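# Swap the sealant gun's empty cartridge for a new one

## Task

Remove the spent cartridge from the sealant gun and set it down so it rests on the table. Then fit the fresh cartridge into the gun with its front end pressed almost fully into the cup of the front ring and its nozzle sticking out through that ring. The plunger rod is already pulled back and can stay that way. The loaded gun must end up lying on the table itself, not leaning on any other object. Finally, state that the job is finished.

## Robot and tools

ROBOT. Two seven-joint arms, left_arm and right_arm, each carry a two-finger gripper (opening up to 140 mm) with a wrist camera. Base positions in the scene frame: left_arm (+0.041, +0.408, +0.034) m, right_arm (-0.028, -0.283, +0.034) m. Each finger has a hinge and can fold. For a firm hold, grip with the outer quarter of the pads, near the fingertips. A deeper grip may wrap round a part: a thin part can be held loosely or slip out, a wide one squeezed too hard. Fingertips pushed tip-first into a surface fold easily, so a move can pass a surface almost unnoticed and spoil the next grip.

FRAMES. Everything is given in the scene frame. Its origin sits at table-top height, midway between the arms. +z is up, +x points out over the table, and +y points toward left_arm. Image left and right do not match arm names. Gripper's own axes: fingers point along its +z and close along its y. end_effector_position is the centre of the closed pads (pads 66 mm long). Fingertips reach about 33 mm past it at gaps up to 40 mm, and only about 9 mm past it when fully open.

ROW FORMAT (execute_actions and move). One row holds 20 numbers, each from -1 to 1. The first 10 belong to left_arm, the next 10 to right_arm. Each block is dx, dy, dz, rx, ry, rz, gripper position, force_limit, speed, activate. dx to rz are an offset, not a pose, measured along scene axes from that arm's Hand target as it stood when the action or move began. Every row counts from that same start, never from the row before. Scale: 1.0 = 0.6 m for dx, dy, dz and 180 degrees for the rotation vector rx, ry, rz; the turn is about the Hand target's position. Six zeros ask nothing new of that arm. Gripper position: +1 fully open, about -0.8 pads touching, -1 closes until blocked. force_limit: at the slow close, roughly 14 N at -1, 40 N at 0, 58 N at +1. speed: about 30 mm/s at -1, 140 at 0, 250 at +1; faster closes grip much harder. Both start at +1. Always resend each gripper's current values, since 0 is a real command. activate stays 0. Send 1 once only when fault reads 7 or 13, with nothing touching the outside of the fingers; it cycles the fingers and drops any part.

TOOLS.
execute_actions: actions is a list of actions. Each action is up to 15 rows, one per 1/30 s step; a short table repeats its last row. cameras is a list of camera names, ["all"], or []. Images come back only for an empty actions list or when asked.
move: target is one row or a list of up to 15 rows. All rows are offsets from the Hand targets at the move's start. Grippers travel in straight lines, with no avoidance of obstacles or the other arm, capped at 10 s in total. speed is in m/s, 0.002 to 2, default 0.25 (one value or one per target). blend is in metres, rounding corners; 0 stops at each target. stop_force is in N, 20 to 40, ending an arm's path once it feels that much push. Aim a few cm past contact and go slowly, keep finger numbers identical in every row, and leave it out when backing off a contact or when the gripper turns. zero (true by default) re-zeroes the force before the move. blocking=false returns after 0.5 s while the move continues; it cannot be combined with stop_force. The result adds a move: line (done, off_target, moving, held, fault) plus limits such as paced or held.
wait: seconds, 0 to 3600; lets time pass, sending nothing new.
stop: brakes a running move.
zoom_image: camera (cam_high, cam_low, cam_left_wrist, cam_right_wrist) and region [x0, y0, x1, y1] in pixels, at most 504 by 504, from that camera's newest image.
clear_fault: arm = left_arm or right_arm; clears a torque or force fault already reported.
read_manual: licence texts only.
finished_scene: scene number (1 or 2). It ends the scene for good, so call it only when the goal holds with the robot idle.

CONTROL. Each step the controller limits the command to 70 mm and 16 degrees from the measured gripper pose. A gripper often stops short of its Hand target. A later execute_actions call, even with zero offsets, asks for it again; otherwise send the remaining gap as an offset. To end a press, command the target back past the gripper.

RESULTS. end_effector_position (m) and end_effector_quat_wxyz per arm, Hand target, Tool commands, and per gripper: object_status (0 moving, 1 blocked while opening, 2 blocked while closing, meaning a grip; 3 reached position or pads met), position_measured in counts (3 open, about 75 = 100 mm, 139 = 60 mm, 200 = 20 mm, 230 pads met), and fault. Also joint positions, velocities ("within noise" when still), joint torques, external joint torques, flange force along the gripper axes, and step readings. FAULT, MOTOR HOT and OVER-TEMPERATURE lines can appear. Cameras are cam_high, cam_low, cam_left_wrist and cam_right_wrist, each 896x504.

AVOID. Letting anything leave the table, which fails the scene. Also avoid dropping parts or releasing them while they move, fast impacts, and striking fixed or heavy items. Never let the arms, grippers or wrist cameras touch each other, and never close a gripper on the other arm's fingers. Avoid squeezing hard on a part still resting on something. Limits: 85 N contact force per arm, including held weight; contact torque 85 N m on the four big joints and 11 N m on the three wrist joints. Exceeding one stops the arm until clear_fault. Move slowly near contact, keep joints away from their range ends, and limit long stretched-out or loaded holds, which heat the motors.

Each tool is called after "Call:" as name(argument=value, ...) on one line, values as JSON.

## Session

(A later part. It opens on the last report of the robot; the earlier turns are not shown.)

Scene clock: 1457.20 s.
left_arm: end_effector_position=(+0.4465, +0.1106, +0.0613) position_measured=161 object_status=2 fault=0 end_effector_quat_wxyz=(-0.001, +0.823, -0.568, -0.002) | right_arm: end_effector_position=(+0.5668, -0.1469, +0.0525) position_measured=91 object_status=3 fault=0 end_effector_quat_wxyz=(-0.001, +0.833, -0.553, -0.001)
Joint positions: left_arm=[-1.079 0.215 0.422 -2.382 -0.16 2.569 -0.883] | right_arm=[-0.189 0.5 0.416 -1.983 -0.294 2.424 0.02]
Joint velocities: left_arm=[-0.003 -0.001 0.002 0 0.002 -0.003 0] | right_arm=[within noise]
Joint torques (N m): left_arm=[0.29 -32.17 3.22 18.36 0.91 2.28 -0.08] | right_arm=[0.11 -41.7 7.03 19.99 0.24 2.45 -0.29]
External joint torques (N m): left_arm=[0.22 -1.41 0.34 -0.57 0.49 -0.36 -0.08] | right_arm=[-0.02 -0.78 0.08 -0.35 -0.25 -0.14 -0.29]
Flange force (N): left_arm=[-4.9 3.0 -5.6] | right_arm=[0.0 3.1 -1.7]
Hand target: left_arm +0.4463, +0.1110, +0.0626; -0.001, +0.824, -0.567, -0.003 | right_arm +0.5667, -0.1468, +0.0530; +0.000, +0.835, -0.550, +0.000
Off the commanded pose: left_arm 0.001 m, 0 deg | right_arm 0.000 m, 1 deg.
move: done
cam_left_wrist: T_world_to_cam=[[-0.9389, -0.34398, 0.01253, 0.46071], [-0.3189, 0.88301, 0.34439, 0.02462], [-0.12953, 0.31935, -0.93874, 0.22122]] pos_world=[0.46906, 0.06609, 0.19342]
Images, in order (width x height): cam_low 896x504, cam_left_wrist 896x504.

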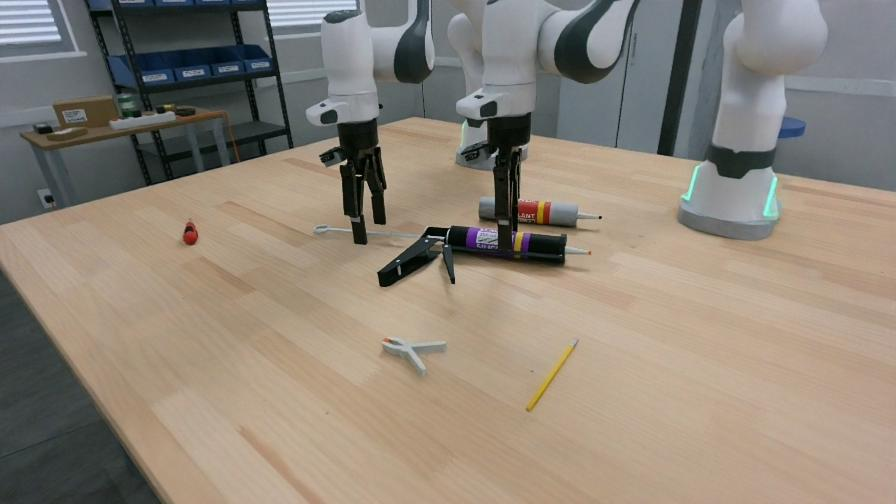

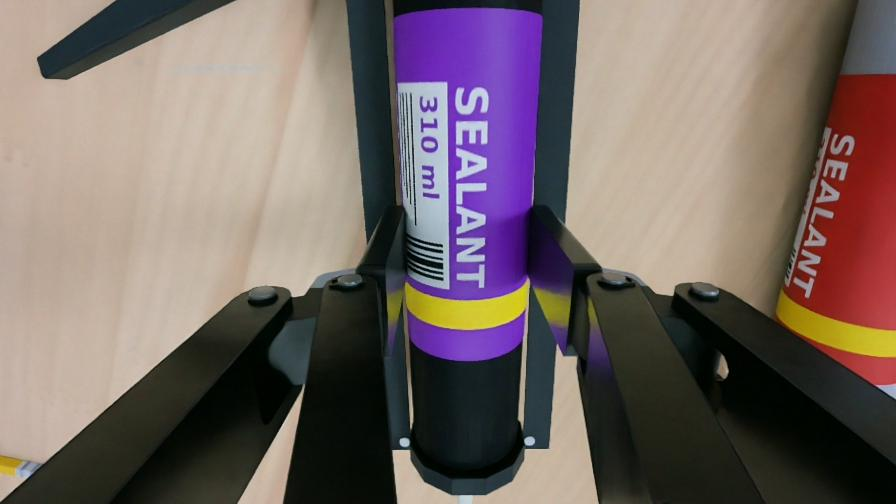

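Call:
move(target=[[0, 0, 0.0022, 0, 0, 0, -1, 0, -1, 0, 0, 0, 0, 0, 0, 0, 0.3, 0, -1, 0], [-0.0038, 0.0093, 0.0022, 0, 0, 0, -1, 0, -1, 0, 0, 0, 0, 0, 0, 0, 0.3, 0, -1, 0]], speed=0.03, cameras=["cam_left_wrist", "cam_low"])

Call:
zoom_image(camera="cam_left_wrist", region=[380, 380, 550, 504])

Call:
zoom_image(camera="cam_low", region=[430, 180, 600, 280])

Scene clock: 1468.77 s.
left_arm: end_effector_position=(+0.4432, +0.1168, +0.0625) position_measured=161 object_status=2 fault=0 end_effector_quat_wxyz=(-0.001, +0.824, -0.566, -0.005) | right_arm: end_effector_position=(+0.5668, -0.1469, +0.0525) position_measured=91 object_status=3 fault=0 end_effector_quat_wxyz=(-0.001, +0.833, -0.553, -0.001)
Joint positions: left_arm=[-1.081 0.2 0.43 -2.399 -0.151 2.566 -0.885] | right_arm=[-0.189 0.5 0.416 -1.983 -0.294 2.424 0.02]
Joint torques (N m): left_arm=[0.34 -31.55 3.04 17.98 1.02 2.67 -0.05] | right_arm=[0.14 -41.7 7.04 20.01 0.23 2.44 -0.25]
External joint torques (N m): left_arm=[0.33 -1.42 0.4 -0.95 0.58 0.04 -0.05] | right_arm=[0.33 -0.96 0.4 -0.25 -0.26 -0.13 -0.25]
Flange force (N): left_arm=[-6.7 3.9 -4.9] | right_arm=[-0.6 2.9 -2.1]
Hand target: left_arm +0.4440, +0.1166, +0.0640; -0.001, +0.824, -0.567, -0.003 | right_arm +0.5667, -0.1468, +0.0530; +0.000, +0.835, -0.550, +0.000
Off the commanded pose: left_arm 0.002 m, 0 deg | right_arm 0.000 m, 1 deg.
move: done
cam_left_wrist: T_world_to_cam=[[-0.93795, -0.34641, 0.01559, 0.45945], [-0.31973, 0.88135, 0.34785, 0.01801], [-0.13424, 0.32128, -0.93742, 0.22164]] pos_world=[0.46645, 0.07208, 0.19434]
Images, in order (width x height): cam_low 896x504, cam_left_wrist 896x504.

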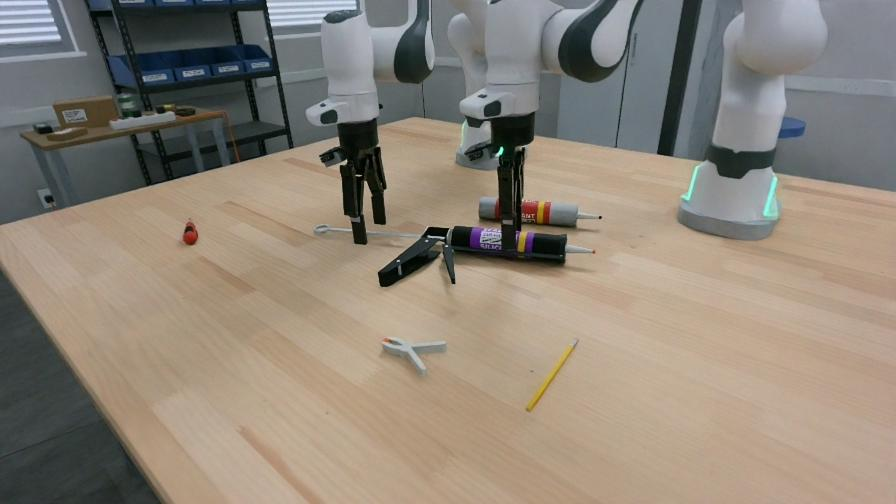

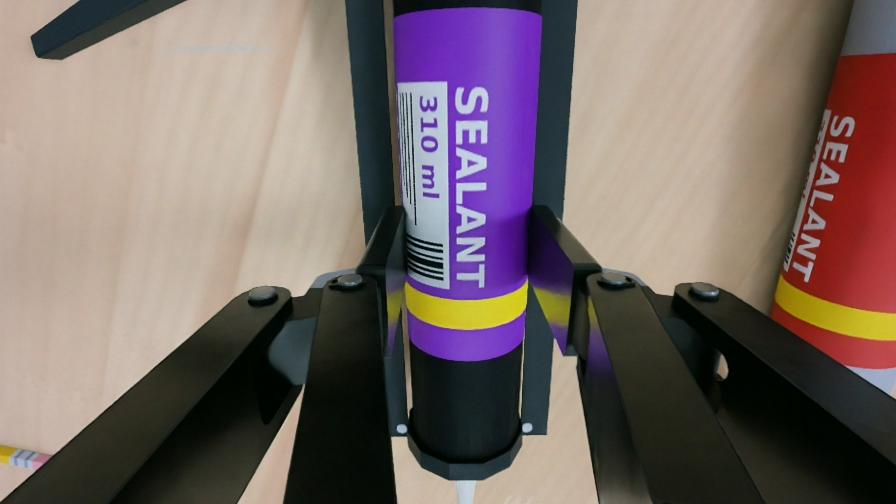

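Scaled by 2.965 from the camera's image (finer frame: 1280x720).

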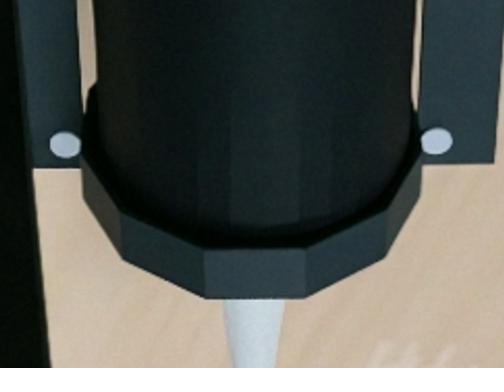

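Scaled by 2.965 from the camera's image (finer frame: 1280x720).

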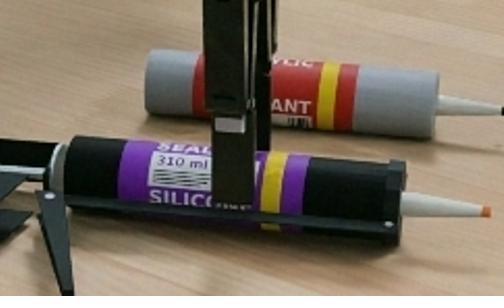

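Call:
move(target=[-0.0016, 0.0039, 0, 0, 0, 0, -1, 0, -1, 0, 0, 0, 0, 0, 0, 0, 0.3, 0, -1, 0], speed=0.03, cameras=["cam_left_wrist"])

Call:
zoom_image(camera="cam_left_wrist", region=[380, 380, 550, 504])

Scene clock: 1485.90 s.
left_arm: end_effector_position=(+0.4422, +0.1189, +0.0626) position_measured=161 object_status=2 fault=0 end_effector_quat_wxyz=(-0.001, +0.824, -0.567, -0.005) | right_arm: end_effector_position=(+0.5668, -0.1469, +0.0525) position_measured=91 object_status=3 fault=0 end_effector_quat_wxyz=(-0.001, +0.833, -0.553, -0.001)
Joint positions: left_arm=[-1.081 0.194 0.432 -2.406 -0.148 2.569 -0.885] | right_arm=[-0.189 0.5 0.416 -1.983 -0.294 2.424 0.02]
Joint torques (N m): left_arm=[0.66 -31.68 3.06 17.82 0.94 2.65 0.01] | right_arm=[0.15 -41.67 7.07 20 0.24 2.45 -0.28]
External joint torques (N m): left_arm=[0.64 -1.68 0.46 -1.09 0.51 0.02 0.01] | right_arm=[0.15 -0.87 0.26 -0.27 -0.25 -0.13 -0.28]
Flange force (N): left_arm=[-7.7 3.9 -5.3] | right_arm=[-0.3 2.9 -1.9]
Hand target: left_arm +0.4431, +0.1189, +0.0640; -0.001, +0.824, -0.567, -0.003 | right_arm +0.5667, -0.1468, +0.0530; +0.000, +0.835, -0.550, +0.000
Off the commanded pose: left_arm 0.002 m, 0 deg | right_arm 0.000 m, 1 deg.
move: done
cam_left_wrist: T_world_to_cam=[[-0.93799, -0.34632, 0.01543, 0.45915], [-0.3197, 0.88138, 0.34778, 0.01586], [-0.13404, 0.32129, -0.93745, 0.22086]] pos_world=[0.46535, 0.07408, 0.19444]

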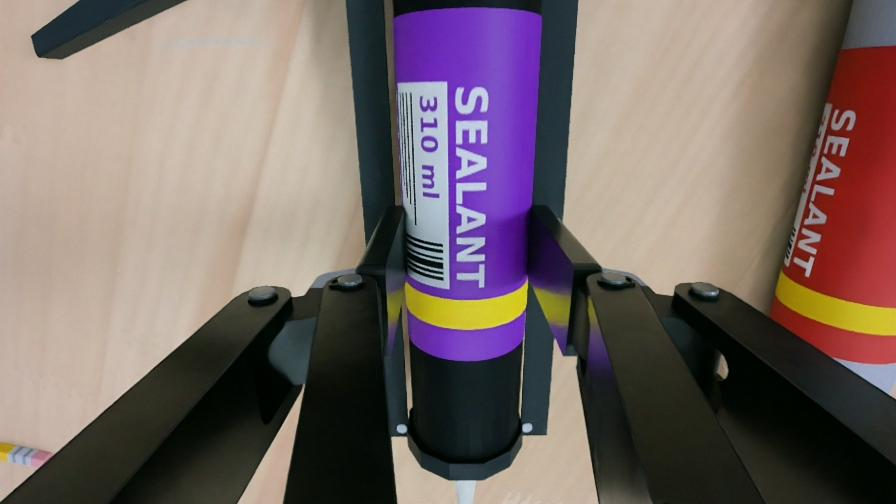

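Scaled by 2.965 from the camera's image (finer frame: 1280x720).

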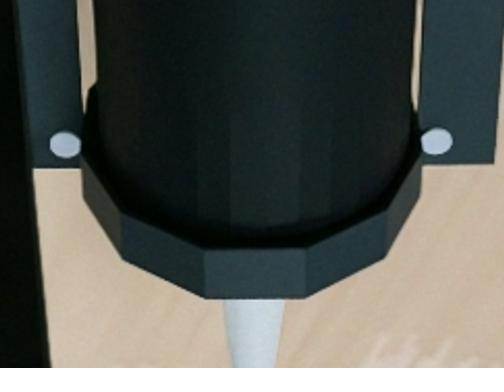

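Call:
move(target=[[0, 0, -0.0032, 0, 0, 0, -1, 0, -1, 0, 0, 0, 0, 0, 0, 0, 0.3, 0, -1, 0], [0, 0, -0.0032, 0, 0, 0, 0.1, 0, -1, 0, 0, 0, 0, 0, 0, 0, 0.3, 0, -1, 0], [0, 0, 0.15, 0, 0, 0, 0.1, 0, -1, 0, 0, -0.02, 0.15, 0, 0, 0, 0.3, 0, -1, 0]], speed=[0.03, 0.1, 0.15], cameras=["all"])

Call:
zoom_image(camera="cam_low", region=[370, 180, 620, 300])

Call:
zoom_image(camera="cam_left_wrist", region=[340, 200, 580, 440])

Scene clock: 1501.07 s.
left_arm: end_effector_position=(+0.4437, +0.1188, +0.1538) position_measured=117 object_status=3 fault=0 end_effector_quat_wxyz=(+0.000, +0.823, -0.567, -0.002) | right_arm: end_effector_position=(+0.5680, -0.1591, +0.1438) position_measured=91 object_status=3 fault=0 end_effector_quat_wxyz=(-0.001, +0.834, -0.551, +0.003)
Joint positions: left_arm=[-1.097 -0.014 0.463 -2.364 0.009 2.348 -0.993] | right_arm=[-0.263 0.335 0.487 -1.965 -0.204 2.258 -0.061]
Joint velocities: left_arm=[0 0.001 0 0 0 -0.002 -0.007] | right_arm=[0 -0.001 -0.001 -0.001 0.001 0 -0.004]
Joint torques (N m): left_arm=[0.54 -25.9 -0.86 21.29 1.02 2.57 -0.12] | right_arm=[-0.27 -37 6.15 22.89 0.75 2.31 -0.32]
External joint torques (N m): left_arm=[0.52 0.04 -0.68 -0.77 0.44 -0.07 -0.12] | right_arm=[-0.16 0.29 0.93 0.31 0.17 -0.29 -0.32]
Flange force (N): left_arm=[-2.7 2.2 -0.1] | right_arm=[0.6 -1.4 -1.3]
Hand target: left_arm +0.4431, +0.1189, +0.1540; -0.001, +0.824, -0.567, -0.003 | right_arm +0.5667, -0.1588, +0.1430; +0.000, +0.835, -0.550, +0.000
Off the commanded pose: left_arm 0.001 m, 0 deg | right_arm 0.002 m, 0 deg.
move: done
cam_left_wrist: T_world_to_cam=[[-0.93878, -0.34425, 0.01361, 0.45956], [-0.31899, 0.88347, 0.34311, -0.01514], [-0.13014, 0.31777, -0.9392, 0.30555]] pos_world=[0.46636, 0.07448, 0.28592]
cam_right_wrist: T_world_to_cam=[[-0.92377, -0.38294, 0.00187, 0.47061], [-0.35936, 0.86855, 0.34129, 0.29808], [-0.13232, 0.3146, -0.93996, 0.40233]] pos_world=[0.59509, -0.20526, 0.27556]

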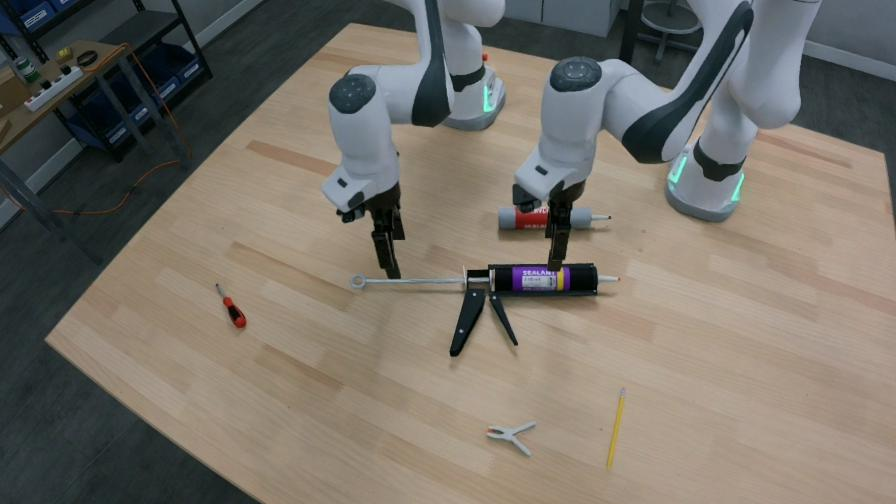

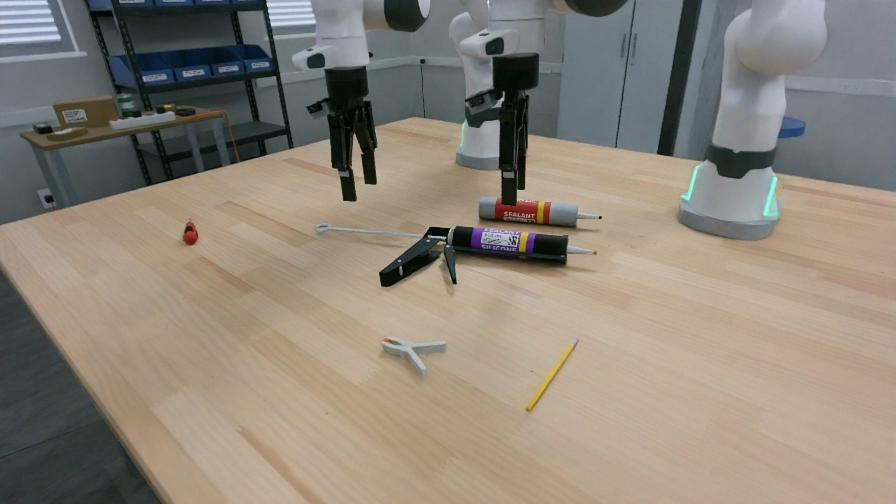

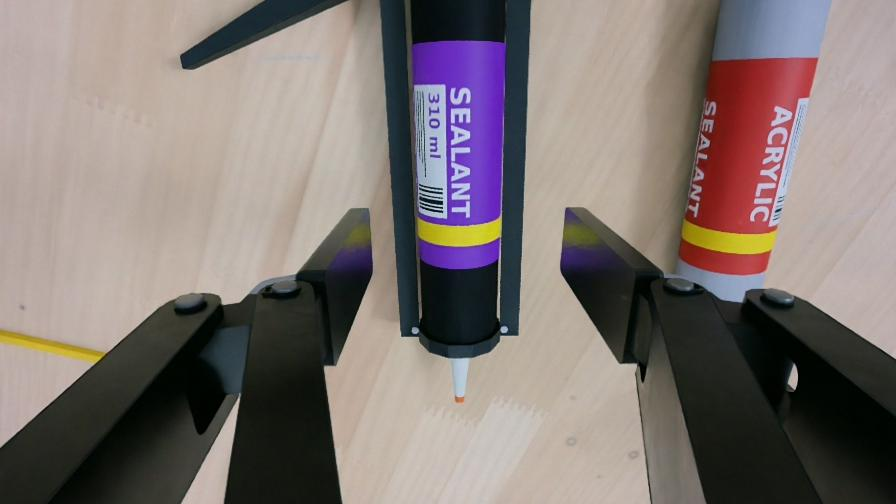

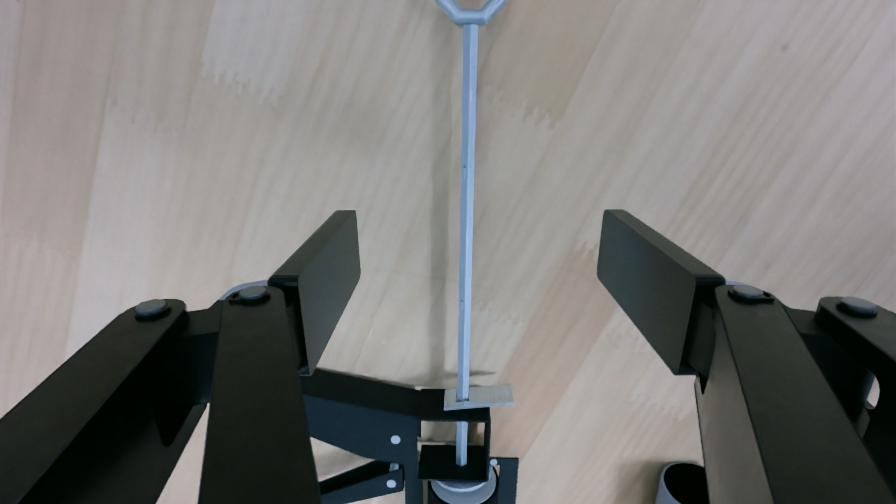

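Scaled by 2.016 from the camera's image (finer frame: 1280x720).

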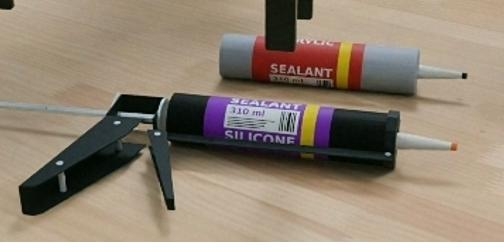

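Scaled by 2.100 from the camera's image (finer frame: 1280x720).

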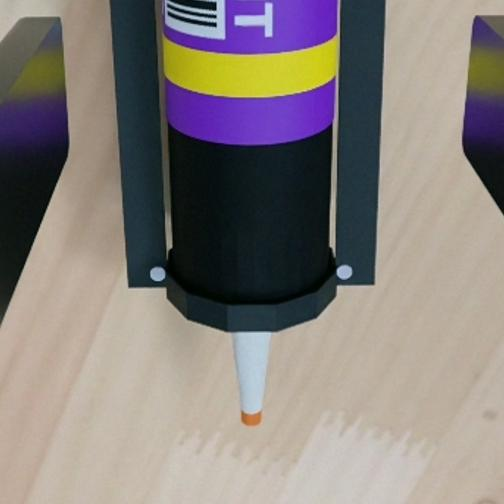

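Call:
finished_scene(scene=1)

The scene is finished: the task was done.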